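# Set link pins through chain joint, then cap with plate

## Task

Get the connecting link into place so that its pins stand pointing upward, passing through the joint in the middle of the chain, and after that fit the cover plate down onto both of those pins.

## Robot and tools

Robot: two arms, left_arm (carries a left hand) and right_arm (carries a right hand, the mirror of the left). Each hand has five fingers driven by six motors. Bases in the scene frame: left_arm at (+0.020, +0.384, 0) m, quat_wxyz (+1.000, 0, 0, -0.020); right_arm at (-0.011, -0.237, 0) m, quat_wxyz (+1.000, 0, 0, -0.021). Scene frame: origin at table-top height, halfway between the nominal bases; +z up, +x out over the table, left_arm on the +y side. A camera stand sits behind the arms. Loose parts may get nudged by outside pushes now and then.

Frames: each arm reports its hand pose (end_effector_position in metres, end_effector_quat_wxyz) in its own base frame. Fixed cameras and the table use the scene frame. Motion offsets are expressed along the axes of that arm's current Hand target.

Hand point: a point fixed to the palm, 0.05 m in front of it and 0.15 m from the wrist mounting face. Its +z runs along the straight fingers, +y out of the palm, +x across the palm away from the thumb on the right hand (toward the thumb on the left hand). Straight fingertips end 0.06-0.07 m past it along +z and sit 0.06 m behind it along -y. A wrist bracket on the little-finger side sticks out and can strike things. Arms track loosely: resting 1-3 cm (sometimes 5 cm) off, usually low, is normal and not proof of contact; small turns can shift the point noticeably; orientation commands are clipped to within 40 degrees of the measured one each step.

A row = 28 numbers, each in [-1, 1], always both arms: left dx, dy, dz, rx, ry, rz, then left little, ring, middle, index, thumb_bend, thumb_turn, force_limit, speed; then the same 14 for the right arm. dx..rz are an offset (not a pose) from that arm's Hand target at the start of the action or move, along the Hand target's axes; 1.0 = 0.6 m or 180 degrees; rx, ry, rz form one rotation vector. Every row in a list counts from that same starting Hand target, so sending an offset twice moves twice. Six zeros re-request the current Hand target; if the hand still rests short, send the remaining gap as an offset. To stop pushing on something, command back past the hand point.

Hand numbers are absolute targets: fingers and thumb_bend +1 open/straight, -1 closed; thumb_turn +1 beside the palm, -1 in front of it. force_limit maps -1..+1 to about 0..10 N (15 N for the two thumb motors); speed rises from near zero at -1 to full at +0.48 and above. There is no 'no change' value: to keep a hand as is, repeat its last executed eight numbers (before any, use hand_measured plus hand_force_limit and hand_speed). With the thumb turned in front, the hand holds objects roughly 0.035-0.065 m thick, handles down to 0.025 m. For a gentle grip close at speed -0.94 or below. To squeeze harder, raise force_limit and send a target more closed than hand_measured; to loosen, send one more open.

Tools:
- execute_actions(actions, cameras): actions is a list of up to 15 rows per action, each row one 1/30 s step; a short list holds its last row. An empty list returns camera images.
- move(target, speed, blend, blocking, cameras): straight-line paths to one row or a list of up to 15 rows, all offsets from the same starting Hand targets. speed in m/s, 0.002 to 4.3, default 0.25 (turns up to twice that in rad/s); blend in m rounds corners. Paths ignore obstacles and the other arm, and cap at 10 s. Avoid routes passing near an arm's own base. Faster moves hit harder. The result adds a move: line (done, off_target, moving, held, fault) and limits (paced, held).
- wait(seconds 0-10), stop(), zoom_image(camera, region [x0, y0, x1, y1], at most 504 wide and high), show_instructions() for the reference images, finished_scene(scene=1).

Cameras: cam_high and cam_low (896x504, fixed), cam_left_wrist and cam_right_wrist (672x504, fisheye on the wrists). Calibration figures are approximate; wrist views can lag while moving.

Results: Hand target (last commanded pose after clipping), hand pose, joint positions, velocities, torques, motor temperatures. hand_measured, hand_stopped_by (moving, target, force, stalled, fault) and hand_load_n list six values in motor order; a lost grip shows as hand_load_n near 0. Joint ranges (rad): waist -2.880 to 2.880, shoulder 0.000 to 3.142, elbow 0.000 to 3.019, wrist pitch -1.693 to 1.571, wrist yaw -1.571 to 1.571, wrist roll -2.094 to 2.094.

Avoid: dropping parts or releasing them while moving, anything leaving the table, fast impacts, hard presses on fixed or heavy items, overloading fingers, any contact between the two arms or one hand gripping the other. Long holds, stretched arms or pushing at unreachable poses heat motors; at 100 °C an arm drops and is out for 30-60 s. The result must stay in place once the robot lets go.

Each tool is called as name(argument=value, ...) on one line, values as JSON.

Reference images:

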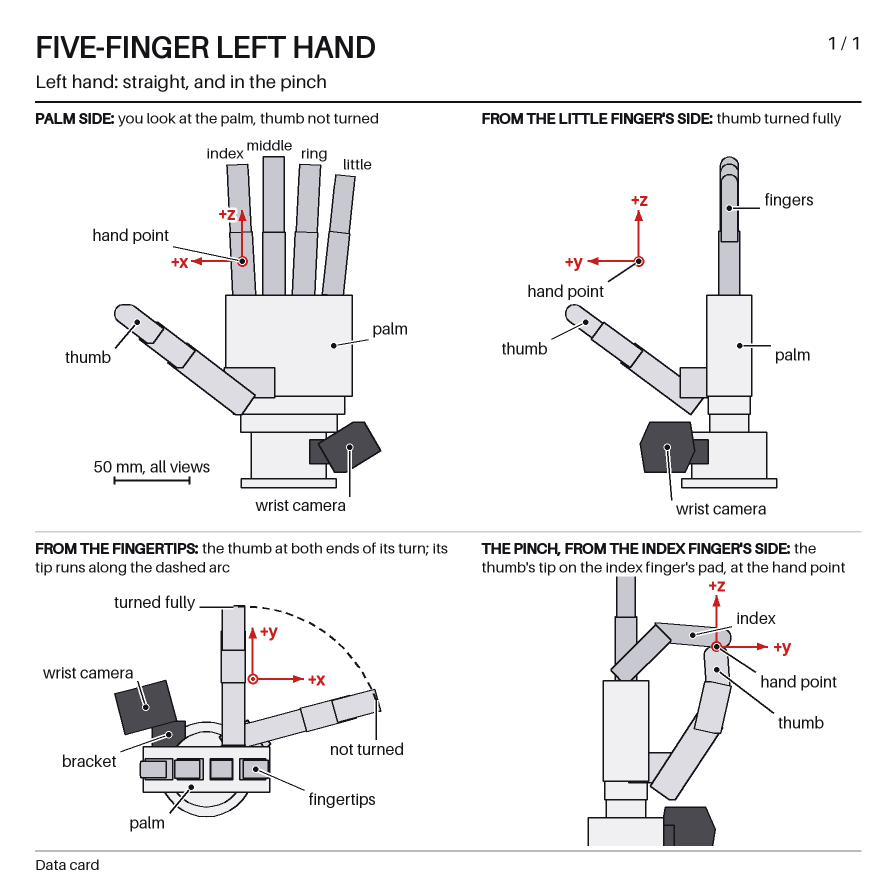

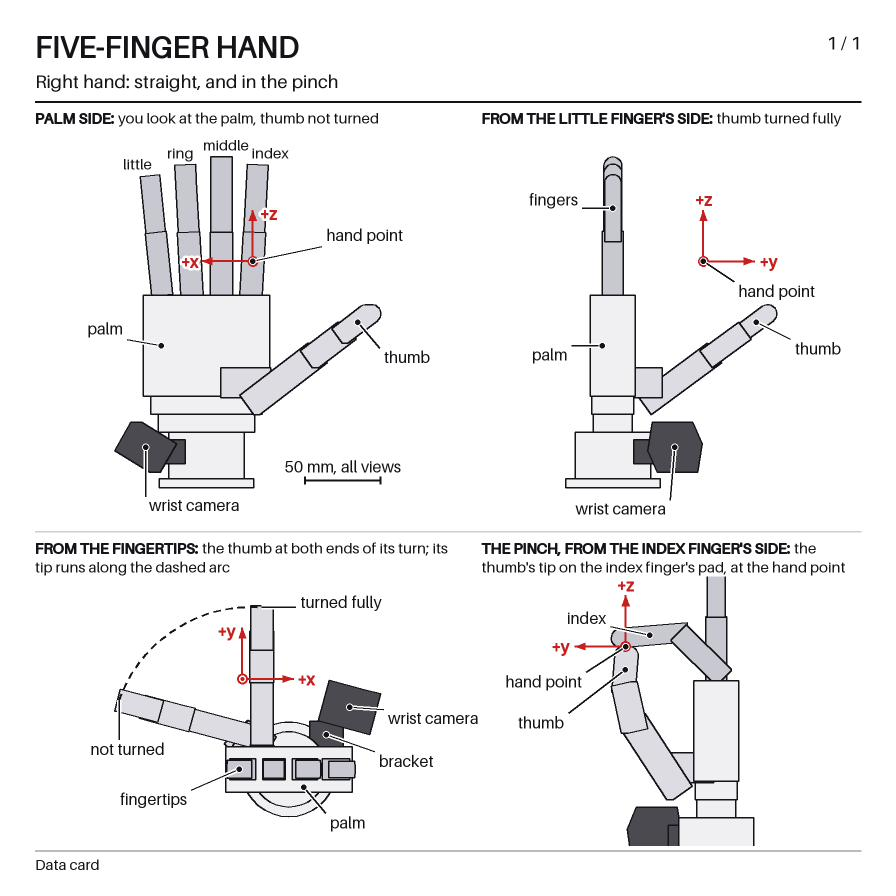

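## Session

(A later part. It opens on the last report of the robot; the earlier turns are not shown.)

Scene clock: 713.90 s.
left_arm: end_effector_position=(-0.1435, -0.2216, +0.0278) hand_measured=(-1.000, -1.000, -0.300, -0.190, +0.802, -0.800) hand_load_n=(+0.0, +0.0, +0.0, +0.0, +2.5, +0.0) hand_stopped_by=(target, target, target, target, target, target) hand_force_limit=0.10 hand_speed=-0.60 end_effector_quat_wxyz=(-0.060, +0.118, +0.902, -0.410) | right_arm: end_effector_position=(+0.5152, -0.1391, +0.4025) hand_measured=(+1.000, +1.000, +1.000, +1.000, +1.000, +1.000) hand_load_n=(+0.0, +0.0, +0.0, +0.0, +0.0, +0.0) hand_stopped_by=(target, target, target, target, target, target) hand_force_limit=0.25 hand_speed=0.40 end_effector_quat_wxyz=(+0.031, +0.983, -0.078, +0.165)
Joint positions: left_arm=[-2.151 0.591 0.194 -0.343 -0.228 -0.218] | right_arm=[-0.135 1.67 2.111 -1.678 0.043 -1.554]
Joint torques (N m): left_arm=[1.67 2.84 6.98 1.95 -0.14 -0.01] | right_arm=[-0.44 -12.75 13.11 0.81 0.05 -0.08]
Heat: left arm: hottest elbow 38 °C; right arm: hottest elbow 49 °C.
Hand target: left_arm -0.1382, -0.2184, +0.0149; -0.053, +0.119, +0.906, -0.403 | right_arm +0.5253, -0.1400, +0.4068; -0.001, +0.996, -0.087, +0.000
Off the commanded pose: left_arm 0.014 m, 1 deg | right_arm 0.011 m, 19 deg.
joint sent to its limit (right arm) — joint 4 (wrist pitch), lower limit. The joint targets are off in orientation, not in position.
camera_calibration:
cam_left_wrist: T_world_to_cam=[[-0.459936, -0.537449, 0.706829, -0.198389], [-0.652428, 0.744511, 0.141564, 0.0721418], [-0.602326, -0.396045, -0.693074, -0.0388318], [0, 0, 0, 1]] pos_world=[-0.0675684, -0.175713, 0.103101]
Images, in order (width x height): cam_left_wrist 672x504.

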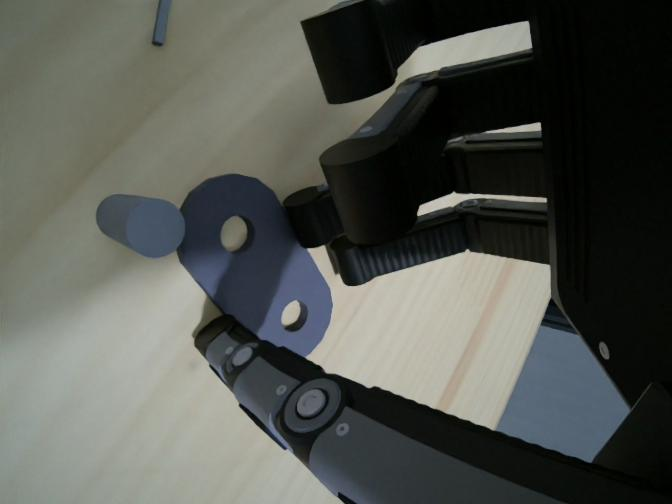

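move(target=[0,0.0074,0.0067,0,0,0,-1,-1,-0.30,-0.19,0.8,-0.8,0.1,-0.6,0,0,0,0,0,0,1,1,1,1,1,1,0.25,0.4], speed=0.08, cameras=[])

execute_actions(actions=[[[0,0,0,0,0,0,-1,-1,-0.30,-0.19,0.7,-0.8,0.1,-0.6,0,0,0,0,0,0,1,1,1,1,1,1,0.25,0.4]]], cameras=["cam_left_wrist"])

zoom_image(camera="cam_left_wrist", region=[130, 130, 400, 400])

Scene clock: 715.07 s.
left_arm: end_effector_position=(-0.1447, -0.2234, +0.0275) hand_measured=(-1.000, -1.000, -0.300, -0.190, +0.802, -0.800) hand_load_n=(+0.0, +0.0, -0.5, +0.0, +4.5, -1.5) hand_stopped_by=(target, target, target, target, target, target) hand_force_limit=0.10 hand_speed=-0.60 end_effector_quat_wxyz=(-0.062, +0.117, +0.900, -0.414) | right_arm: end_effector_position=(+0.5152, -0.1391, +0.4025) hand_measured=(+1.000, +1.000, +1.000, +1.000, +1.000, +1.000) hand_load_n=(+0.0, +0.0, +0.0, +0.0, +0.0, +0.0) hand_stopped_by=(target, target, target, target, target, target) hand_force_limit=0.25 hand_speed=0.40 end_effector_quat_wxyz=(+0.031, +0.983, -0.078, +0.165)
Joint positions: left_arm=[-2.151 0.596 0.189 -0.322 -0.228 -0.218] | right_arm=[-0.135 1.67 2.111 -1.678 0.043 -1.554]
Joint torques (N m): left_arm=[1.73 3.84 6.37 2.07 -0.14 -0.01] | right_arm=[-0.56 -12.22 13 0.73 0.05 -0.04]
Heat: left arm: hottest elbow 38 °C; right arm: hottest elbow 49 °C.
Hand target: left_arm -0.1382, -0.2184, +0.0090; -0.053, +0.119, +0.906, -0.403 | right_arm +0.5253, -0.1400, +0.4068; -0.001, +0.996, -0.087, +0.000
Off the commanded pose: left_arm 0.020 m, 2 deg | right_arm 0.011 m, 19 deg.
joint sent to its limit (right arm) — joint 4 (wrist pitch), lower limit. The joint targets are off in orientation, not in position.
move: off_target (left_arm, right_arm)
No camera images: "cameras" was empty.

Scene clock: 715.77 s.
left_arm: end_effector_position=(-0.1463, -0.2260, +0.0287) hand_measured=(-1.000, -1.000, -0.300, -0.190, +0.702, -0.800) hand_load_n=(+0.0, +0.0, -1.5, +0.0, +1.0, +0.5) hand_stopped_by=(target, target, target, target, target, target) hand_force_limit=0.10 hand_speed=-0.60 end_effector_quat_wxyz=(-0.064, +0.116, +0.898, -0.419) | right_arm: end_effector_position=(+0.5152, -0.1391, +0.4025) hand_measured=(+1.000, +1.000, +1.000, +1.000, +1.000, +1.000) hand_load_n=(+0.0, +0.0, +0.0, +0.0, +0.0, +0.0) hand_stopped_by=(target, target, target, target, target, target) hand_force_limit=0.25 hand_speed=0.40 end_effector_quat_wxyz=(+0.031, +0.983, -0.078, +0.165)
Joint positions: left_arm=[-2.151 0.603 0.189 -0.305 -0.228 -0.218] | right_arm=[-0.135 1.67 2.111 -1.678 0.043 -1.554]
Joint torques (N m): left_arm=[0.91 3.25 6.23 1.62 -0.13 -0.02] | right_arm=[-0.15 -12.4 13.03 0.66 0.04 -0.09]
Heat: left arm: hottest elbow 38 °C; right arm: hottest elbow 49 °C.
Hand target: left_arm -0.1382, -0.2184, +0.0089; -0.053, +0.119, +0.906, -0.403 | right_arm +0.5253, -0.1400, +0.4068; -0.001, +0.996, -0.087, +0.000
Off the commanded pose: left_arm 0.023 m, 2 deg | right_arm 0.011 m, 19 deg.
joint sent to its limit (right arm) — joint 4 (wrist pitch), lower limit. The joint targets are off in orientation, not in position.
camera_calibration:
cam_left_wrist: T_world_to_cam=[[-0.451709, -0.524962, 0.72137, -0.199114], [-0.651102, 0.746756, 0.135728, 0.074271], [-0.609939, -0.408375, -0.67912, -0.046008], [0, 0, 0, 1]] pos_world=[-0.0696455, -0.178778, 0.102309]
Images, in order (width x height): cam_left_wrist 672x504.

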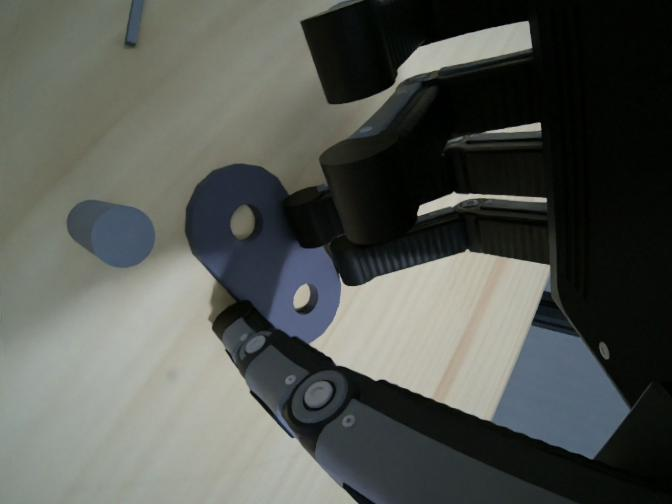

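Scaled by 1.867 from the camera's 672x504 image, which has a finer 960x720 frame.

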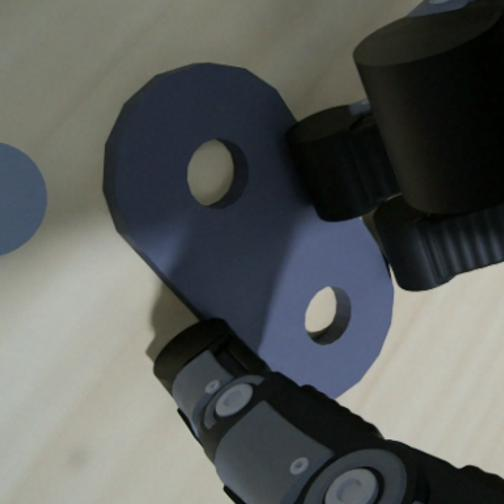

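execute_actions(actions=[[[0,0,0,0,0,0,-1,-1,-0.30,-0.19,0.65,-0.8,0.1,-0.7,0,0,0,0,0,0,1,1,1,1,1,1,0.25,0.4]]], cameras=["cam_left_wrist"])

zoom_image(camera="cam_left_wrist", region=[130, 130, 400, 400])

Scene clock: 717.57 s.
left_arm: end_effector_position=(-0.1465, -0.2263, +0.0289) hand_measured=(-1.000, -1.000, -0.300, -0.190, +0.652, -0.800) hand_load_n=(+0.0, +0.0, -0.5, +0.0, +1.5, +0.0) hand_stopped_by=(target, target, target, target, target, target) hand_force_limit=0.10 hand_speed=-0.70 end_effector_quat_wxyz=(-0.064, +0.116, +0.898, -0.419) | right_arm: end_effector_position=(+0.5152, -0.1391, +0.4025) hand_measured=(+1.000, +1.000, +1.000, +1.000, +1.000, +1.000) hand_load_n=(+0.0, +0.0, +0.0, +0.0, +0.0, +0.0) hand_stopped_by=(target, target, target, target, target, target) hand_force_limit=0.25 hand_speed=0.40 end_effector_quat_wxyz=(+0.031, +0.983, -0.078, +0.165)
Joint positions: left_arm=[-2.151 0.603 0.189 -0.303 -0.228 -0.218] | right_arm=[-0.135 1.67 2.111 -1.678 0.043 -1.554]
Joint torques (N m): left_arm=[1.79 3.25 6.41 1.42 -0.12 -0.01] | right_arm=[-0.56 -12.63 13.11 0.81 0.05 -0.06]
Heat: left arm: hottest elbow 38 °C; right arm: hottest elbow 49 °C.
Hand target: left_arm -0.1382, -0.2184, +0.0090; -0.053, +0.119, +0.906, -0.403 | right_arm +0.5253, -0.1400, +0.4068; -0.001, +0.996, -0.087, +0.000
Off the commanded pose: left_arm 0.023 m, 2 deg | right_arm 0.011 m, 19 deg.
joint sent to its limit (right arm) — joint 4 (wrist pitch), lower limit. The joint targets are off in orientation, not in position.
camera_calibration:
cam_left_wrist: T_world_to_cam=[[-0.45113, -0.524053, 0.722392, -0.199288], [-0.651032, 0.7469, 0.135266, 0.0744934], [-0.610442, -0.409278, -0.678124, -0.0464199], [0, 0, 0, 1]] pos_world=[-0.069744, -0.179075, 0.10241]
Images, in order (width x height): cam_left_wrist 672x504.

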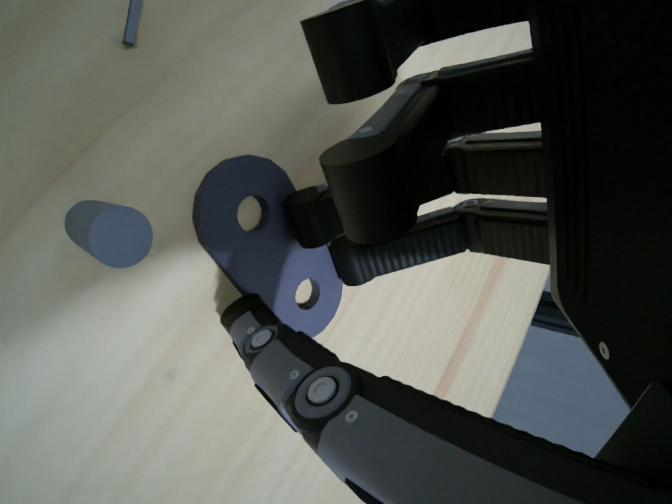

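Scaled by 1.867 from the camera's 672x504 image, which has a finer 960x720 frame.

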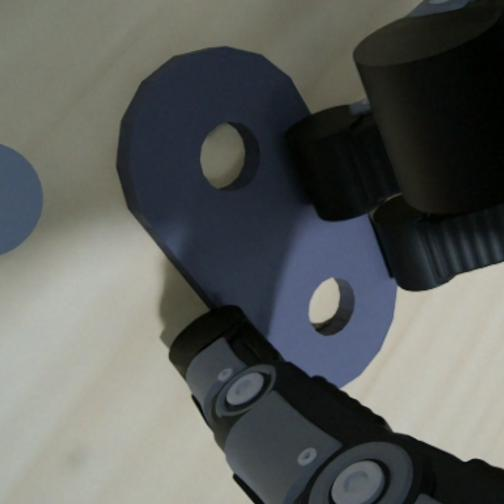

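move(target=[[0.0017,-0.0885,-0.0288,-0.0167,0,0,-1,-1,-0.6,-0.6,1.0,-0.8,0.1,0.2,0,0,0,0,0,0,1,1,1,1,1,1,0.25,0.4],[-0.0038,-0.0447,-0.0102,-0.0167,0,0,-1,-1,-0.31,-0.20,1.0,-0.8,0.1,0.0,0,0,0,0,0,0,1,1,1,1,1,1,0.25,0.4]], speed=0.1, cameras=["cam_left_wrist"])

Scene clock: 721.77 s.
left_arm: end_effector_position=(-0.1424, -0.2329, +0.0394) hand_measured=(-1.000, -1.000, -0.310, -0.200, +1.000, -0.800) hand_load_n=(+0.0, +0.0, +0.0, +0.0, +0.0, +0.0) hand_stopped_by=(target, target, target, target, target, target) hand_force_limit=0.10 hand_speed=0.00 end_effector_quat_wxyz=(-0.052, +0.119, +0.916, -0.379) | right_arm: end_effector_position=(+0.5152, -0.1391, +0.4025) hand_measured=(+1.000, +1.000, +1.000, +1.000, +1.000, +1.000) hand_load_n=(+0.0, +0.0, +0.0, +0.0, +0.0, +0.0) hand_stopped_by=(target, target, target, target, target, target) hand_force_limit=0.25 hand_speed=0.40 end_effector_quat_wxyz=(+0.031, +0.983, -0.078, +0.165)
Joint positions: left_arm=[-2.098 0.681 0.28 -0.402 -0.184 -0.193] | right_arm=[-0.135 1.67 2.111 -1.678 0.043 -1.554]
Joint torques (N m): left_arm=[1.44 1.08 7.34 1.83 0.08 -0.01] | right_arm=[-0.73 -12.51 12.94 0.85 0.04 -0.08]
Heat: left arm: hottest elbow 38 °C; right arm: hottest elbow 49 °C.
Hand target: left_arm -0.1395, -0.2319, +0.0329; -0.050, +0.120, +0.916, -0.379 | right_arm +0.5253, -0.1400, +0.4068; -0.001, +0.996, -0.087, +0.000
Off the commanded pose: left_arm 0.007 m, 0 deg | right_arm 0.011 m, 19 deg.
joint sent to its limit (right arm) — joint 4 (wrist pitch), lower limit. The joint targets are off in orientation, not in position.
move: off_target (right_arm)
camera_calibration:
cam_left_wrist: T_world_to_cam=[[-0.474866, -0.583817, 0.658529, -0.223242], [-0.6597, 0.731412, 0.172721, 0.0742763], [-0.582493, -0.352412, -0.732467, -0.0200961], [0, 0, 0, 1]] pos_world=[-0.0687159, -0.191741, 0.119463]
Images, in order (width x height): cam_left_wrist 672x504.

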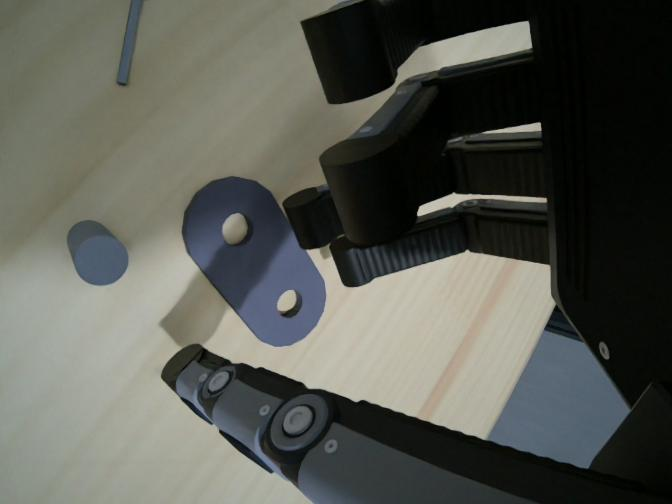

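move(target=[0,0.0211,0.0246,0,0,0,-1,-1,-0.31,-0.20,1.0,-0.8,0.1,0.0,0,0,0,0,0,0,1,1,1,1,1,1,0.25,0.4], speed=0.06, cameras=["cam_left_wrist"])

zoom_image(camera="cam_left_wrist", region=[130, 130, 400, 400])

Scene clock: 723.50 s.
left_arm: end_effector_position=(-0.1454, -0.2390, +0.0268) hand_measured=(-1.000, -1.000, -0.310, -0.200, +1.000, -0.800) hand_load_n=(+0.0, +0.0, -1.5, +0.0, +0.0, +0.0) hand_stopped_by=(target, target, target, target, target, target) hand_force_limit=0.10 hand_speed=0.00 end_effector_quat_wxyz=(-0.056, +0.117, +0.912, -0.389) | right_arm: end_effector_position=(+0.5152, -0.1391, +0.4025) hand_measured=(+1.000, +1.000, +1.000, +1.000, +1.000, +1.000) hand_load_n=(+0.0, +0.0, +0.0, +0.0, +0.0, +0.0) hand_stopped_by=(target, target, target, target, target, target) hand_force_limit=0.25 hand_speed=0.40 end_effector_quat_wxyz=(+0.031, +0.983, -0.078, +0.165)
Joint positions: left_arm=[-2.095 0.73 0.247 -0.296 -0.183 -0.192] | right_arm=[-0.135 1.67 2.111 -1.678 0.043 -1.554]
Joint torques (N m): left_arm=[1.73 1.38 6.64 1.57 0.1 0.03] | right_arm=[-0.26 -12.69 12.97 0.83 0.05 -0.1]
Heat: left arm: hottest elbow 38 °C; right arm: hottest elbow 49 °C.
Hand target: left_arm -0.1399, -0.2334, +0.0137; -0.050, +0.120, +0.916, -0.379 | right_arm +0.5253, -0.1400, +0.4068; -0.001, +0.996, -0.087, +0.000
Off the commanded pose: left_arm 0.015 m, 1 deg | right_arm 0.011 m, 19 deg.
joint sent to its limit (right arm) — joint 4 (wrist pitch), lower limit. The joint targets are off in orientation, not in position.
move: off_target (left_arm, right_arm)
camera_calibration:
cam_left_wrist: T_world_to_cam=[[-0.46632, -0.570715, 0.675892, -0.216073], [-0.65832, 0.734252, 0.165797, 0.0800198], [-0.590898, -0.367638, -0.71811, -0.0384346], [0, 0, 0, 1]] pos_world=[-0.0707916, -0.196201, 0.105175]
Images, in order (width x height): cam_left_wrist 672x504.

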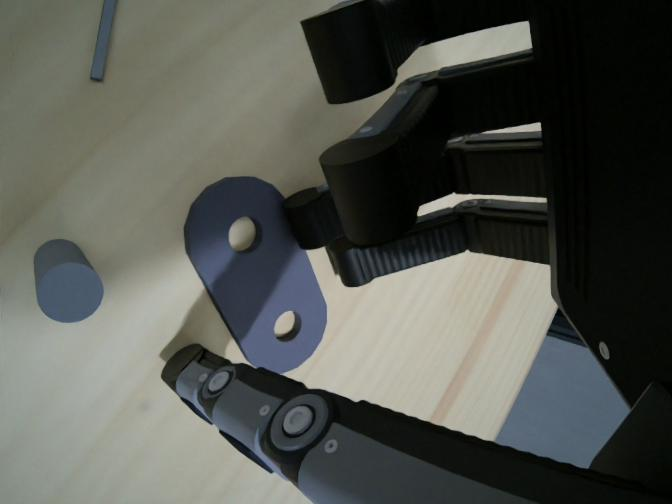

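Scaled by 1.867 from the camera's 672x504 image, which has a finer 960x720 frame.

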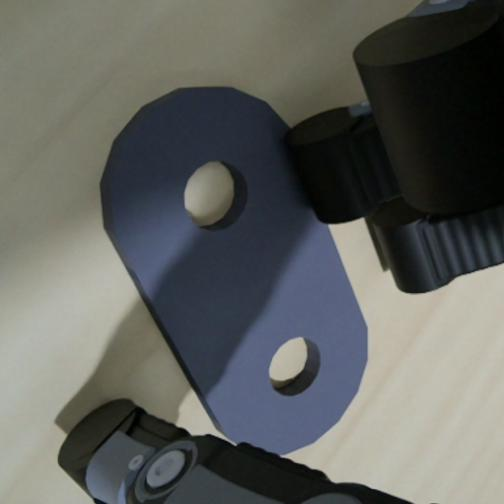

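move(target=[0,0.0028,0.0028,0,0,0,-1,-1,-0.33,-0.20,1.0,-0.8,0.1,0.0,0,0,0,0,0,0,1,1,1,1,1,1,0.25,0.4], speed=0.06, cameras=[])

Scene clock: 725.10 s.
left_arm: end_effector_position=(-0.1457, -0.2397, +0.0250) hand_measured=(-1.000, -1.000, -0.330, -0.200, +1.000, -0.800) hand_load_n=(+0.0, +0.0, +0.0, -1.0, +0.0, +0.0) hand_stopped_by=(target, target, target, target, target, target) hand_force_limit=0.10 hand_speed=0.00 end_effector_quat_wxyz=(-0.056, +0.117, +0.911, -0.390) | right_arm: end_effector_position=(+0.5152, -0.1391, +0.4025) hand_measured=(+1.000, +1.000, +1.000, +1.000, +1.000, +1.000) hand_load_n=(+0.0, +0.0, +0.0, +0.0, +0.0, +0.0) hand_stopped_by=(target, target, target, target, target, target) hand_force_limit=0.25 hand_speed=0.40 end_effector_quat_wxyz=(+0.031, +0.983, -0.078, +0.165)
Joint positions: left_arm=[-2.095 0.737 0.242 -0.282 -0.183 -0.192] | right_arm=[-0.135 1.67 2.111 -1.678 0.043 -1.554]
Joint torques (N m): left_arm=[1.67 2.14 6.52 1.54 0.1 0.04] | right_arm=[-0.26 -12.45 13.01 0.69 0.03 -0.1]
Heat: left arm: hottest elbow 38 °C; right arm: hottest elbow 49 °C.
Hand target: left_arm -0.1398, -0.2334, +0.0112; -0.050, +0.120, +0.916, -0.379 | right_arm +0.5253, -0.1400, +0.4068; -0.001, +0.996, -0.087, +0.000
Off the commanded pose: left_arm 0.016 m, 2 deg | right_arm 0.011 m, 19 deg.
joint sent to its limit (right arm) — joint 4 (wrist pitch), lower limit. The joint targets are off in orientation, not in position.
move: off_target (left_arm, right_arm)
No camera images: "cameras" was empty.

move(target=[0,0.0012,0.0012,0,0,0,-1,-1,-0.345,-0.22,1.0,-0.8,0.1,0.0,0,0,0,0,0,0,1,1,1,1,1,1,0.25,0.4], speed=0.06, cameras=["cam_left_wrist"])

zoom_image(camera="cam_left_wrist", region=[130, 130, 400, 400])

Scene clock: 725.97 s.
left_arm: end_effector_position=(-0.1456, -0.2396, +0.0242) hand_measured=(-1.000, -1.000, -0.344, -0.220, +1.000, -0.800) hand_load_n=(+0.0, +0.0, +0.0, -2.0, +0.0, +0.0) hand_stopped_by=(target, target, target, target, target, target) hand_force_limit=0.10 hand_speed=0.00 end_effector_quat_wxyz=(-0.056, +0.117, +0.912, -0.390) | right_arm: end_effector_position=(+0.5152, -0.1391, +0.4025) hand_measured=(+1.000, +1.000, +1.000, +1.000, +1.000, +1.000) hand_load_n=(+0.0, +0.0, +0.0, +0.0, +0.0, +0.0) hand_stopped_by=(target, target, target, target, target, target) hand_force_limit=0.25 hand_speed=0.40 end_effector_quat_wxyz=(+0.031, +0.983, -0.078, +0.165)
Joint positions: left_arm=[-2.095 0.739 0.241 -0.279 -0.183 -0.192] | right_arm=[-0.135 1.67 2.111 -1.678 0.043 -1.554]
Joint torques (N m): left_arm=[1.32 1.79 6.57 1.66 0.08 0.03] | right_arm=[-0.5 -13.16 13 0.94 0.03 -0.11]
Heat: left arm: hottest elbow 38 °C; right arm: hottest elbow 49 °C.
Hand target: left_arm -0.1399, -0.2334, +0.0102; -0.050, +0.120, +0.916, -0.379 | right_arm +0.5253, -0.1400, +0.4068; -0.001, +0.996, -0.087, +0.000
Off the commanded pose: left_arm 0.016 m, 2 deg | right_arm 0.011 m, 19 deg.
joint sent to its limit (right arm) — joint 4 (wrist pitch), lower limit. The joint targets are off in orientation, not in position.
move: off_target (left_arm, right_arm)
camera_calibration:
cam_left_wrist: T_world_to_cam=[[-0.465339, -0.569611, 0.677497, -0.214331], [-0.658445, 0.734295, 0.165112, 0.0807803], [-0.591532, -0.369261, -0.716754, -0.0411506], [0, 0, 0, 1]] pos_world=[-0.0708891, -0.196597, 0.102376]
Images, in order (width x height): cam_left_wrist 672x504.

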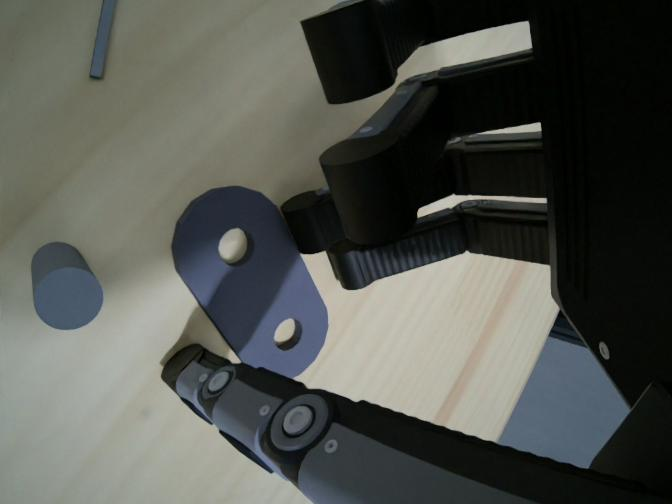

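Scaled by 1.867 from the camera's 672x504 image, which has a finer 960x720 frame.

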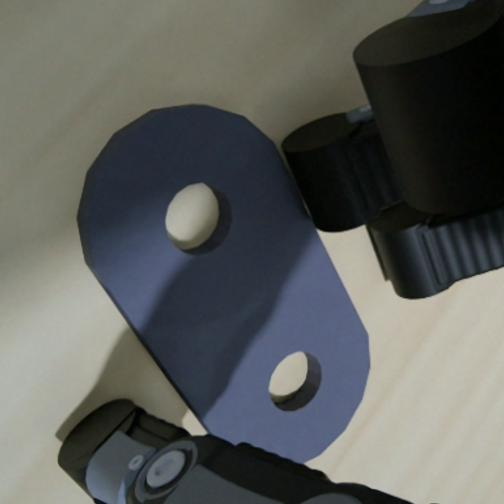

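move(target=[0,-0.0035,-0.0035,0.0222,0,0,-1,-1,-0.275,-0.155,1.0,-0.8,0.1,-0.2,0,0,0,0,0,0,1,1,1,1,1,1,0.25,0.4], speed=0.06, cameras=["cam_left_wrist"])

zoom_image(camera="cam_left_wrist", region=[130, 130, 400, 400])

Scene clock: 727.90 s.
left_arm: end_effector_position=(-0.1460, -0.2406, +0.0273) hand_measured=(-1.000, -1.000, -0.274, -0.154, +1.000, -0.800) hand_load_n=(+0.5, +0.0, +0.0, +0.0, +0.5, +2.0) hand_stopped_by=(target, target, target, target, target, target) hand_force_limit=0.10 hand_speed=-0.20 end_effector_quat_wxyz=(-0.063, +0.113, +0.900, -0.417) | right_arm: end_effector_position=(+0.5152, -0.1391, +0.4025) hand_measured=(+1.000, +1.000, +1.000, +1.000, +1.000, +1.000) hand_load_n=(+0.0, +0.0, +0.0, +0.5, -0.5, +0.0) hand_stopped_by=(target, target, target, target, target, target) hand_force_limit=0.25 hand_speed=0.40 end_effector_quat_wxyz=(+0.031, +0.983, -0.078, +0.165)
Joint positions: left_arm=[-2.102 0.686 0.206 -0.235 -0.194 -0.192] | right_arm=[-0.135 1.67 2.111 -1.678 0.043 -1.554]
Joint torques (N m): left_arm=[0.97 1.49 6.16 1.72 -0.46 0.03] | right_arm=[-0.26 -12.63 12.93 0.83 0.02 -0.08]
Heat: left arm: hottest elbow 38 °C; right arm: hottest elbow 49 °C.
Hand target: left_arm -0.1399, -0.2334, +0.0132; -0.054, +0.118, +0.902, -0.411 | right_arm +0.5253, -0.1400, +0.4068; -0.001, +0.996, -0.087, +0.000
Off the commanded pose: left_arm 0.017 m, 1 deg | right_arm 0.011 m, 19 deg.
joint sent to its limit (right arm) — joint 4 (wrist pitch), lower limit. The joint targets are off in orientation, not in position.
move: off_target (left_arm, right_arm)
camera_calibration:
cam_left_wrist: T_world_to_cam=[[-0.447813, -0.530281, 0.719907, -0.206325], [-0.655609, 0.742216, 0.138896, 0.0838148], [-0.60798, -0.409778, -0.680031, -0.0526248], [0, 0, 0, 1]] pos_world=[-0.0694402, -0.193183, 0.101107]
Images, in order (width x height): cam_left_wrist 672x504.

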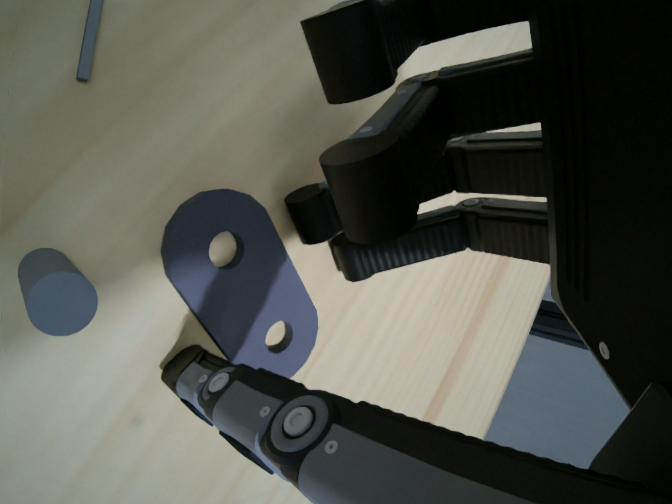

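Scaled by 1.867 from the camera's 672x504 image, which has a finer 960x720 frame.

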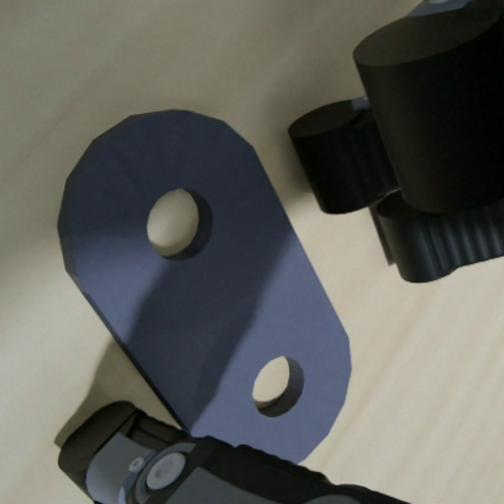

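execute_actions(actions=[[[0,0,0,0,0,0,-1,-1,-0.275,-0.155,0.8,-0.8,0.1,-0.6,0,0,0,0,0,0,1,1,1,1,1,1,0.25,0.4]]], cameras=["cam_left_wrist"])

zoom_image(camera="cam_left_wrist", region=[130, 130, 400, 400])

Scene clock: 728.83 s.
left_arm: end_effector_position=(-0.1460, -0.2409, +0.0278) hand_measured=(-1.000, -1.000, -0.274, -0.154, +0.804, -0.800) hand_load_n=(+0.0, +0.0, +0.0, +0.0, +4.0, +1.0) hand_stopped_by=(target, target, target, target, target, target) hand_force_limit=0.10 hand_speed=-0.60 end_effector_quat_wxyz=(-0.063, +0.113, +0.899, -0.418) | right_arm: end_effector_position=(+0.5152, -0.1391, +0.4025) hand_measured=(+1.000, +1.000, +1.000, +1.000, +1.000, +1.000) hand_load_n=(+0.0, +0.0, +0.0, +0.0, +0.0, +0.0) hand_stopped_by=(target, target, target, target, target, target) hand_force_limit=0.25 hand_speed=0.40 end_effector_quat_wxyz=(+0.031, +0.983, -0.078, +0.165)
Joint positions: left_arm=[-2.103 0.684 0.206 -0.235 -0.195 -0.192] | right_arm=[-0.135 1.67 2.111 -1.678 0.043 -1.554]
Joint torques (N m): left_arm=[0.56 1.49 6.26 1.73 -0.43 0.03] | right_arm=[-0.15 -12.75 12.92 0.91 0.06 -0.05]
Heat: left arm: hottest elbow 37 °C; right arm: hottest elbow 49 °C.
Hand target: left_arm -0.1399, -0.2335, +0.0133; -0.054, +0.118, +0.902, -0.411 | right_arm +0.5253, -0.1400, +0.4068; -0.001, +0.996, -0.087, +0.000
Off the commanded pose: left_arm 0.017 m, 2 deg | right_arm 0.011 m, 19 deg.
joint sent to its limit (right arm) — joint 4 (wrist pitch), lower limit. The joint targets are off in orientation, not in position.
camera_calibration:
cam_left_wrist: T_world_to_cam=[[-0.447251, -0.529009, 0.72119, -0.206438], [-0.655909, 0.742185, 0.137643, 0.083945], [-0.608071, -0.411475, -0.678925, -0.052905], [0, 0, 0, 1]] pos_world=[-0.0694391, -0.193279, 0.101408]
Images, in order (width x height): cam_left_wrist 672x504.

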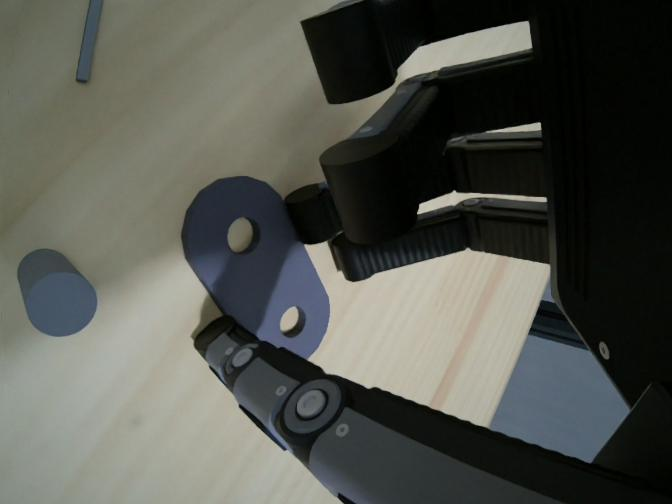

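Scaled by 1.867 from the camera's 672x504 image, which has a finer 960x720 frame.

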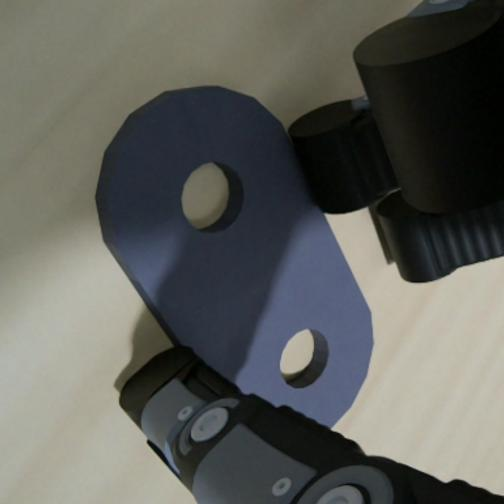

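execute_actions(actions=[[[0,0,0,0,0,0,-1,-1,-0.275,-0.155,0.72,-0.8,0.2,-0.75,0,0,0,0,0,0,1,1,1,1,1,1,0.25,0.4]]], cameras=["cam_left_wrist"])

zoom_image(camera="cam_left_wrist", region=[130, 130, 400, 400])

Scene clock: 729.80 s.
left_arm: end_effector_position=(-0.1459, -0.2430, +0.0293) hand_measured=(-1.000, -1.000, -0.274, -0.154, +0.722, -0.800) hand_load_n=(-0.5, +0.0, -1.0, +0.0, +2.0, +1.0) hand_stopped_by=(target, target, target, target, target, target) hand_force_limit=0.20 hand_speed=-0.75 end_effector_quat_wxyz=(-0.062, +0.111, +0.897, -0.422) | right_arm: end_effector_position=(+0.5152, -0.1391, +0.4025) hand_measured=(+1.000, +1.000, +1.000, +1.000, +1.000, +1.000) hand_load_n=(+0.0, +0.0, +0.0, +0.0, +0.0, +0.0) hand_stopped_by=(target, target, target, target, target, target) hand_force_limit=0.25 hand_speed=0.40 end_effector_quat_wxyz=(+0.031, +0.983, -0.078, +0.165)
Joint positions: left_arm=[-2.103 0.684 0.206 -0.227 -0.201 -0.192] | right_arm=[-0.135 1.67 2.111 -1.678 0.043 -1.554]
Joint torques (N m): left_arm=[0.56 1.44 6.15 1.42 -0.21 0] | right_arm=[-0.32 -11.81 13.08 0.75 0.05 -0.12]
Heat: left arm: hottest elbow 37 °C; right arm: hottest elbow 49 °C.
Hand target: left_arm -0.1399, -0.2335, +0.0133; -0.054, +0.118, +0.902, -0.411 | right_arm +0.5253, -0.1400, +0.4068; -0.001, +0.996, -0.087, +0.000
Off the commanded pose: left_arm 0.019 m, 2 deg | right_arm 0.011 m, 19 deg.
joint sent to its limit (right arm) — joint 4 (wrist pitch), lower limit. The joint targets are off in orientation, not in position.
camera_calibration:
cam_left_wrist: T_world_to_cam=[[-0.444228, -0.524402, 0.726405, -0.207205], [-0.659047, 0.740508, 0.131548, 0.0846263], [-0.606893, -0.420298, -0.67456, -0.0548055], [0, 0, 0, 1]] pos_world=[-0.0695346, -0.19436, 0.102413]
Images, in order (width x height): cam_left_wrist 672x504.

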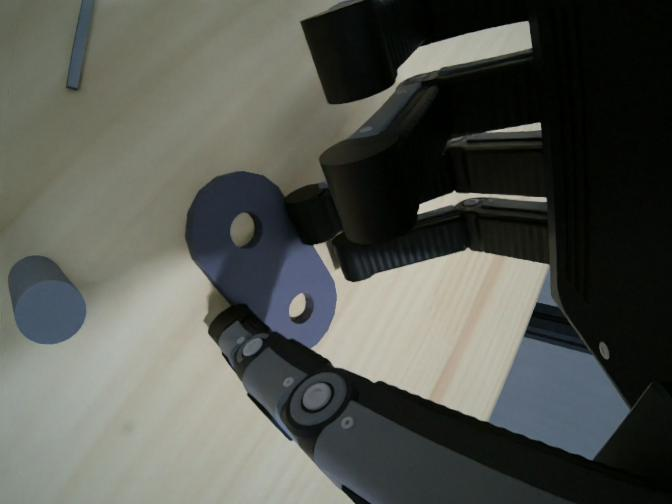

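Scaled by 1.867 from the camera's 672x504 image, which has a finer 960x720 frame.

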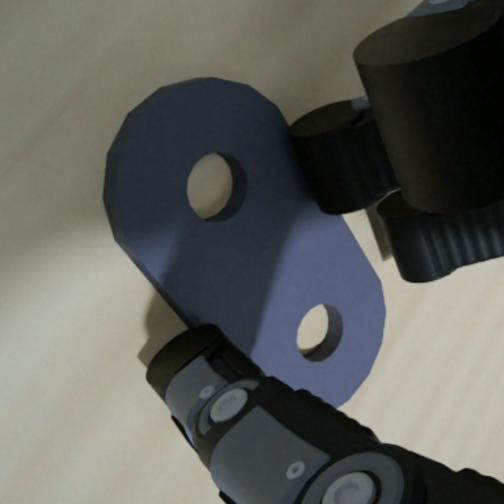

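move(target=[[0.0005,-0.0743,-0.0415,0,0,0,-1,-1,-0.6,-0.6,1.0,-0.8,0.1,0.2,0,0,0,0,0,0,1,1,1,1,1,1,0.25,0.4],[0.0037,-0.0662,-0.1442,-0.0877,0.2838,0.3443,-1,-0.5,-1,-1,0.0,-0.3,0.1,0.2,0,0,0,0,0,0,1,1,1,1,1,1,0.25,0.4]], speed=0.15, cameras=["cam_left_wrist","cam_high"])

Scene clock: 742.00 s.
left_arm: end_effector_position=(-0.1239, -0.1780, +0.0823) hand_measured=(-1.000, -0.500, -1.000, -1.000, +0.166, -0.300) hand_load_n=(+0.0, +0.0, +0.0, -4.5, +13.0, +4.0) hand_stopped_by=(target, target, target, target, force, target) hand_force_limit=0.10 hand_speed=0.20 end_effector_quat_wxyz=(-0.197, +0.705, +0.662, -0.159) | right_arm: end_effector_position=(+0.5152, -0.1391, +0.4025) hand_measured=(+1.000, +1.000, +1.000, +1.000, +1.000, +1.000) hand_load_n=(+0.0, +0.0, +0.0, +0.0, +0.0, +0.5) hand_stopped_by=(target, target, target, target, target, target) hand_force_limit=0.25 hand_speed=0.40 end_effector_quat_wxyz=(+0.031, +0.983, -0.078, +0.165)
Joint positions: left_arm=[-1.936 0.976 0.632 -1.1 0.498 1.237] | right_arm=[-0.135 1.67 2.111 -1.678 0.043 -1.554]
Joint torques (N m): left_arm=[0.26 -1.32 12.25 -0.4 0.59 0] | right_arm=[-0.5 -12.75 13.04 0.72 0.03 -0.09]
Heat: left arm: hottest elbow 39 °C; right arm: hottest elbow 49 °C.
Hand target: left_arm -0.1319, -0.1950, +0.1000; -0.191, +0.712, +0.653, -0.175 | right_arm +0.5253, -0.1400, +0.4068; -0.001, +0.996, -0.087, +0.000
Off the commanded pose: left_arm 0.026 m, 2 deg | right_arm 0.011 m, 19 deg.
joint sent to its limit (right arm) — joint 4 (wrist pitch), lower limit. The joint targets are off in orientation, not in position.
move: off_target (left_arm, right_arm); target 2's new numbers were sent with left_arm's hand 0.026 m and 2 deg from that target
camera_calibration:
cam_left_wrist: T_world_to_cam=[[-0.814785, 0.354668, 0.458625, -0.0693543], [0.529044, 0.778409, 0.337924, 0.181025], [-0.237147, 0.517968, -0.82187, 0.246585], [0, 0, 0, 1]] pos_world=[-0.0938017, -0.244037, 0.173296]
Images, in order (width x height): cam_high 896x504, cam_left_wrist 672x504.

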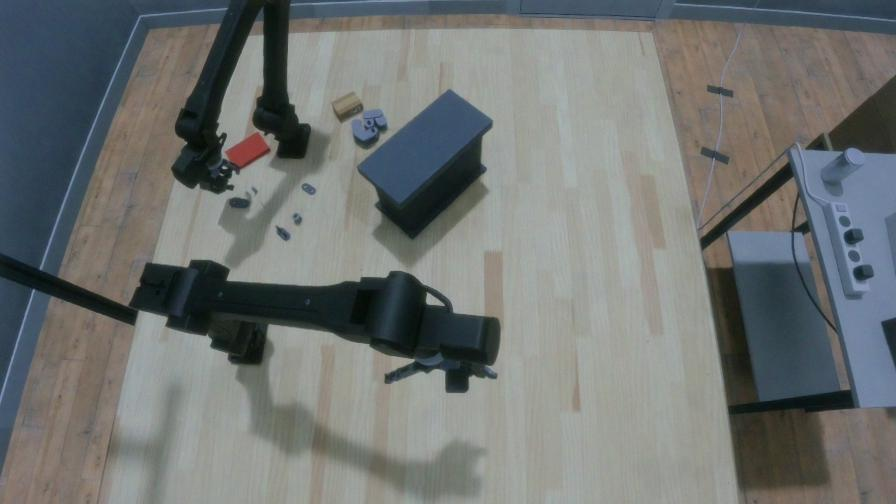

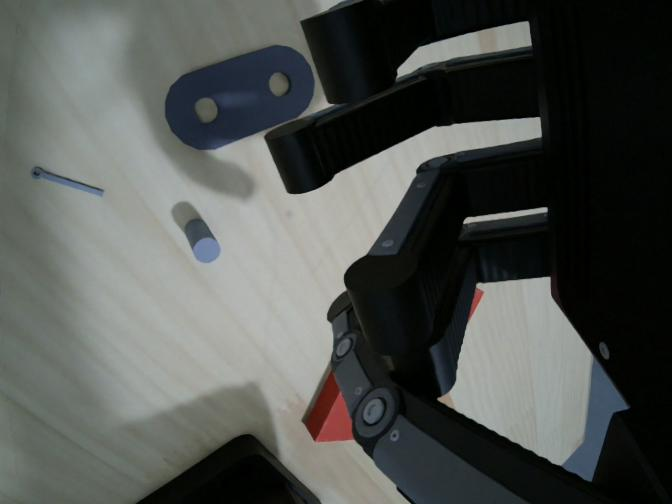

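execute_actions(actions=[[[0,0,0,0,0,0,-1,-0.5,-1,-1,0.6,-0.3,0.1,0.2,0,0,0,0,0,0,1,1,1,1,1,1,0.25,0.4]]], cameras=[])

Scene clock: 744.63 s.
left_arm: end_effector_position=(-0.1239, -0.1780, +0.0823) hand_measured=(-1.000, -0.500, -1.000, -1.000, +0.600, -0.300) hand_load_n=(+0.0, +0.0, +0.0, +0.0, +0.0, +0.0) hand_stopped_by=(target, target, target, target, target, target) hand_force_limit=0.10 hand_speed=0.20 end_effector_quat_wxyz=(-0.197, +0.705, +0.662, -0.159) | right_arm: end_effector_position=(+0.5152, -0.1391, +0.4025) hand_measured=(+1.000, +1.000, +1.000, +1.000, +1.000, +1.000) hand_load_n=(+0.0, +0.0, +0.0, +0.0, +0.0, +0.0) hand_stopped_by=(target, target, target, target, target, target) hand_force_limit=0.25 hand_speed=0.40 end_effector_quat_wxyz=(+0.031, +0.983, -0.078, +0.165)
Joint positions: left_arm=[-1.936 0.976 0.632 -1.1 0.498 1.237] | right_arm=[-0.135 1.67 2.111 -1.678 0.043 -1.554]
Joint torques (N m): left_arm=[0.44 -1.79 12.26 -0.46 0.64 0.02] | right_arm=[-0.56 -12.98 12.98 0.8 0.06 -0.09]
Heat: left arm: hottest elbow 39 °C; right arm: hottest elbow 49 °C.
Hand target: left_arm -0.1319, -0.1951, +0.1000; -0.191, +0.712, +0.653, -0.175 | right_arm +0.5253, -0.1400, +0.4068; -0.001, +0.996, -0.087, +0.000
Off the commanded pose: left_arm 0.026 m, 2 deg | right_arm 0.011 m, 19 deg.
joint sent to its limit (right arm) — joint 4 (wrist pitch), lower limit. The joint targets are off in orientation, not in position.
No camera images: "cameras" was empty.

move(target=[[-0.018,0.0165,0.0385,0.1222,0,0,-1,-0.5,-1,1,0.6,-0.3,0.1,0.2,0,0,0,0,0,0,1,1,1,1,1,1,0.25,0.4],[-0.018,0.0165,0.0385,0.1222,0,0,-1,-0.5,-1,1,0.0,-0.3,-0.4,0.0,0,0,0,0,0,0,1,1,1,1,1,1,0.25,0.4]], speed=0.15, cameras=["cam_left_wrist"])

Scene clock: 748.47 s.
left_arm: end_effector_position=(-0.1372, -0.2073, +0.0804) hand_measured=(-1.000, -0.500, -1.000, +1.000, +0.000, -0.300) hand_load_n=(+0.5, +0.0, +0.0, +0.0, +0.5, +0.0) hand_stopped_by=(target, target, target, target, target, target) hand_force_limit=-0.40 hand_speed=0.00 end_effector_quat_wxyz=(-0.321, +0.664, +0.606, -0.297) | right_arm: end_effector_position=(+0.5152, -0.1391, +0.4025) hand_measured=(+1.000, +1.000, +1.000, +1.000, +1.000, +1.000) hand_load_n=(+0.0, +0.0, +0.0, +0.0, +0.0, +0.0) hand_stopped_by=(target, target, target, target, target, target) hand_force_limit=0.25 hand_speed=0.40 end_effector_quat_wxyz=(+0.031, +0.983, -0.078, +0.165)
Joint positions: left_arm=[-1.668 1.093 0.614 -1.073 0.905 1.555] | right_arm=[-0.135 1.67 2.111 -1.678 0.043 -1.554]
Joint torques (N m): left_arm=[1.49 -2.32 6.43 0.06 0.92 0.03] | right_arm=[-0.62 -12.92 12.96 0.77 0.05 -0.08]
Heat: left arm: hottest elbow 39 °C; right arm: hottest elbow 49 °C.
Hand target: left_arm -0.1358, -0.2055, +0.0750; -0.323, +0.662, +0.608, -0.296 | right_arm +0.5253, -0.1400, +0.4068; -0.001, +0.996, -0.087, +0.000
Off the commanded pose: left_arm 0.006 m, 0 deg | right_arm 0.011 m, 19 deg.
joint sent to its limit (right arm) — joint 4 (wrist pitch), lower limit. The joint targets are off in orientation, not in position.
move: off_target (right_arm)
camera_calibration:
cam_left_wrist: T_world_to_cam=[[-0.572673, 0.367207, 0.732943, -0.0551642], [0.623546, 0.775538, 0.0986502, 0.243043], [-0.5322, 0.513518, -0.6731, 0.203649], [0, 0, 0, 1]] pos_world=[-0.0747572, -0.272809, 0.153532]
Images, in order (width x height): cam_left_wrist 672x504.

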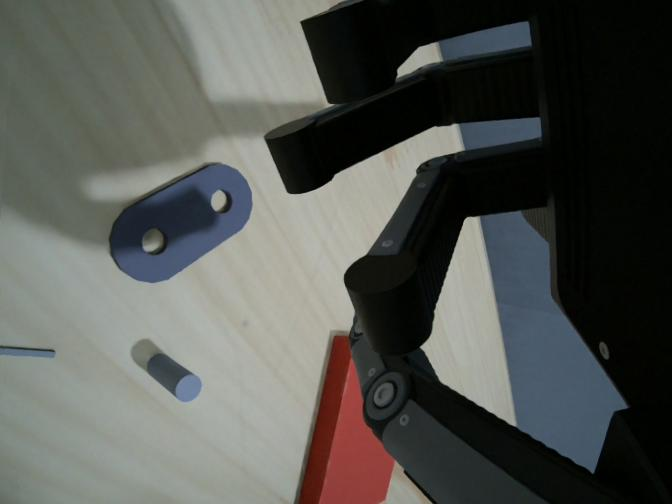

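move(target=[0,0.0535,0.0263,0,0.0101,0.0079,-1,-0.5,-1,1,0.0,-0.3,-0.4,0.0,0,0,0,0,0,0,1,1,1,1,1,1,0.25,0.4], speed=0.1, cameras=["cam_left_wrist"])

Scene clock: 750.60 s.
left_arm: end_effector_position=(-0.1304, -0.2074, +0.0457) hand_measured=(-1.000, -0.500, -1.000, +1.000, +0.000, -0.300) hand_load_n=(+0.0, +0.0, +0.0, +0.0, +0.0, -0.5) hand_stopped_by=(target, target, target, target, target, target) hand_force_limit=-0.40 hand_speed=0.00 end_effector_quat_wxyz=(-0.329, +0.675, +0.593, -0.290) | right_arm: end_effector_position=(+0.5152, -0.1391, +0.4025) hand_measured=(+1.000, +1.000, +1.000, +1.000, +1.000, +1.000) hand_load_n=(+0.0, +0.0, +0.0, +0.0, +0.0, +0.0) hand_stopped_by=(target, target, target, target, target, target) hand_force_limit=0.25 hand_speed=0.40 end_effector_quat_wxyz=(+0.031, +0.983, -0.078, +0.165)
Joint positions: left_arm=[-1.646 1.198 0.58 -1.02 0.905 1.658] | right_arm=[-0.135 1.67 2.111 -1.678 0.043 -1.554]
Joint torques (N m): left_arm=[1.38 -3.66 5.79 0.12 0.81 -0.01] | right_arm=[-0.32 -12.51 13.08 0.66 0 -0.09]
Heat: left arm: hottest elbow 39 °C; right arm: hottest elbow 49 °C.
Hand target: left_arm -0.1285, -0.2060, +0.0400; -0.329, +0.674, +0.594, -0.289 | right_arm +0.5253, -0.1400, +0.4068; -0.001, +0.996, -0.087, +0.000
Off the commanded pose: left_arm 0.006 m, 0 deg | right_arm 0.011 m, 19 deg.
joint sent to its limit (right arm) — joint 4 (wrist pitch), lower limit. The joint targets are off in orientation, not in position.
move: off_target (right_arm)
camera_calibration:
cam_left_wrist: T_world_to_cam=[[-0.556227, 0.386283, 0.735797, -0.0197427], [0.654718, 0.748997, 0.101722, 0.240814], [-0.511816, 0.53832, -0.669519, 0.191631], [0, 0, 0, 1]] pos_world=[-0.0705665, -0.275901, 0.118331]
Images, in order (width x height): cam_left_wrist 672x504.

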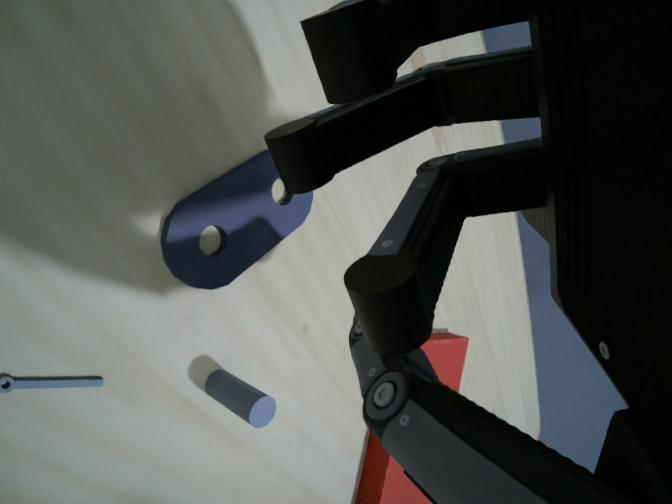

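move(target=[-0.0147,0.0132,0.0103,0,0,0,-1,-0.58,-1,1,0.2,0.0,-0.4,0.0,0,0,0,0,0,0,1,1,1,1,1,1,0.25,0.4], speed=0.1, cameras=["cam_left_wrist"])

zoom_image(camera="cam_left_wrist", region=[130, 90, 480, 440])

Scene clock: 753.27 s.
left_arm: end_effector_position=(-0.1309, -0.2139, +0.0338) hand_measured=(-1.000, -0.580, -1.000, +1.000, +0.200, +0.000) hand_load_n=(+0.0, +0.0, +0.0, +0.0, +0.0, +0.0) hand_stopped_by=(target, target, target, target, target, target) hand_force_limit=-0.40 hand_speed=0.00 end_effector_quat_wxyz=(-0.330, +0.675, +0.594, -0.288) | right_arm: end_effector_position=(+0.5152, -0.1391, +0.4025) hand_measured=(+1.000, +1.000, +1.000, +1.000, +1.000, +1.000) hand_load_n=(+0.0, +0.0, +0.0, +0.0, +0.0, +0.0) hand_stopped_by=(target, target, target, target, target, target) hand_force_limit=0.25 hand_speed=0.40 end_effector_quat_wxyz=(+0.031, +0.983, -0.078, +0.165)
Joint positions: left_arm=[-1.646 1.248 0.58 -0.974 0.905 1.659] | right_arm=[-0.135 1.67 2.111 -1.678 0.043 -1.554]
Joint torques (N m): left_arm=[1.03 -3.37 5.96 0.09 0.82 -0.04] | right_arm=[-0.5 -12.45 13.07 0.84 0 -0.11]
Heat: left arm: hottest elbow 39 °C; right arm: hottest elbow 49 °C.
Hand target: left_arm -0.1296, -0.2147, +0.0299; -0.329, +0.674, +0.594, -0.289 | right_arm +0.5253, -0.1400, +0.4068; -0.001, +0.996, -0.087, +0.000
Off the commanded pose: left_arm 0.004 m, 0 deg | right_arm 0.011 m, 19 deg.
joint sent to its limit (right arm) — joint 4 (wrist pitch), lower limit. The joint targets are off in orientation, not in position.
move: off_target (right_arm)
camera_calibration:
cam_left_wrist: T_world_to_cam=[[-0.556212, 0.383932, 0.737038, -0.0092833], [0.655043, 0.748327, 0.104521, 0.247007], [-0.511417, 0.540928, -0.66772, 0.187512], [0, 0, 0, 1]] pos_world=[-0.0710671, -0.282708, 0.10623]
Images, in order (width x height): cam_left_wrist 672x504.

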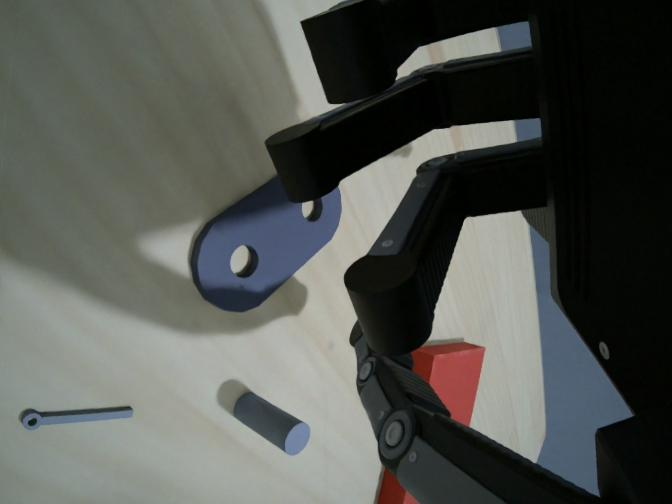

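Scaled by 1.440 from the camera's 672x504 image, which has a finer 960x720 frame.

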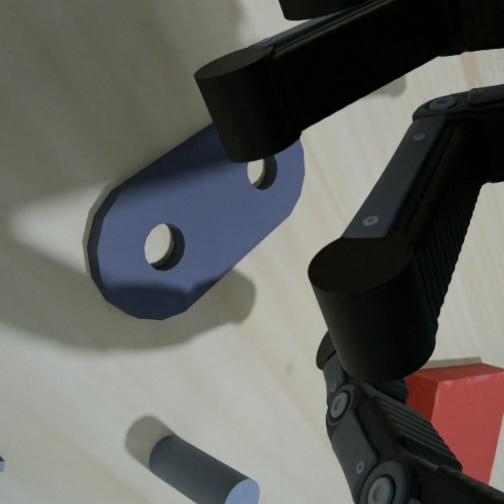

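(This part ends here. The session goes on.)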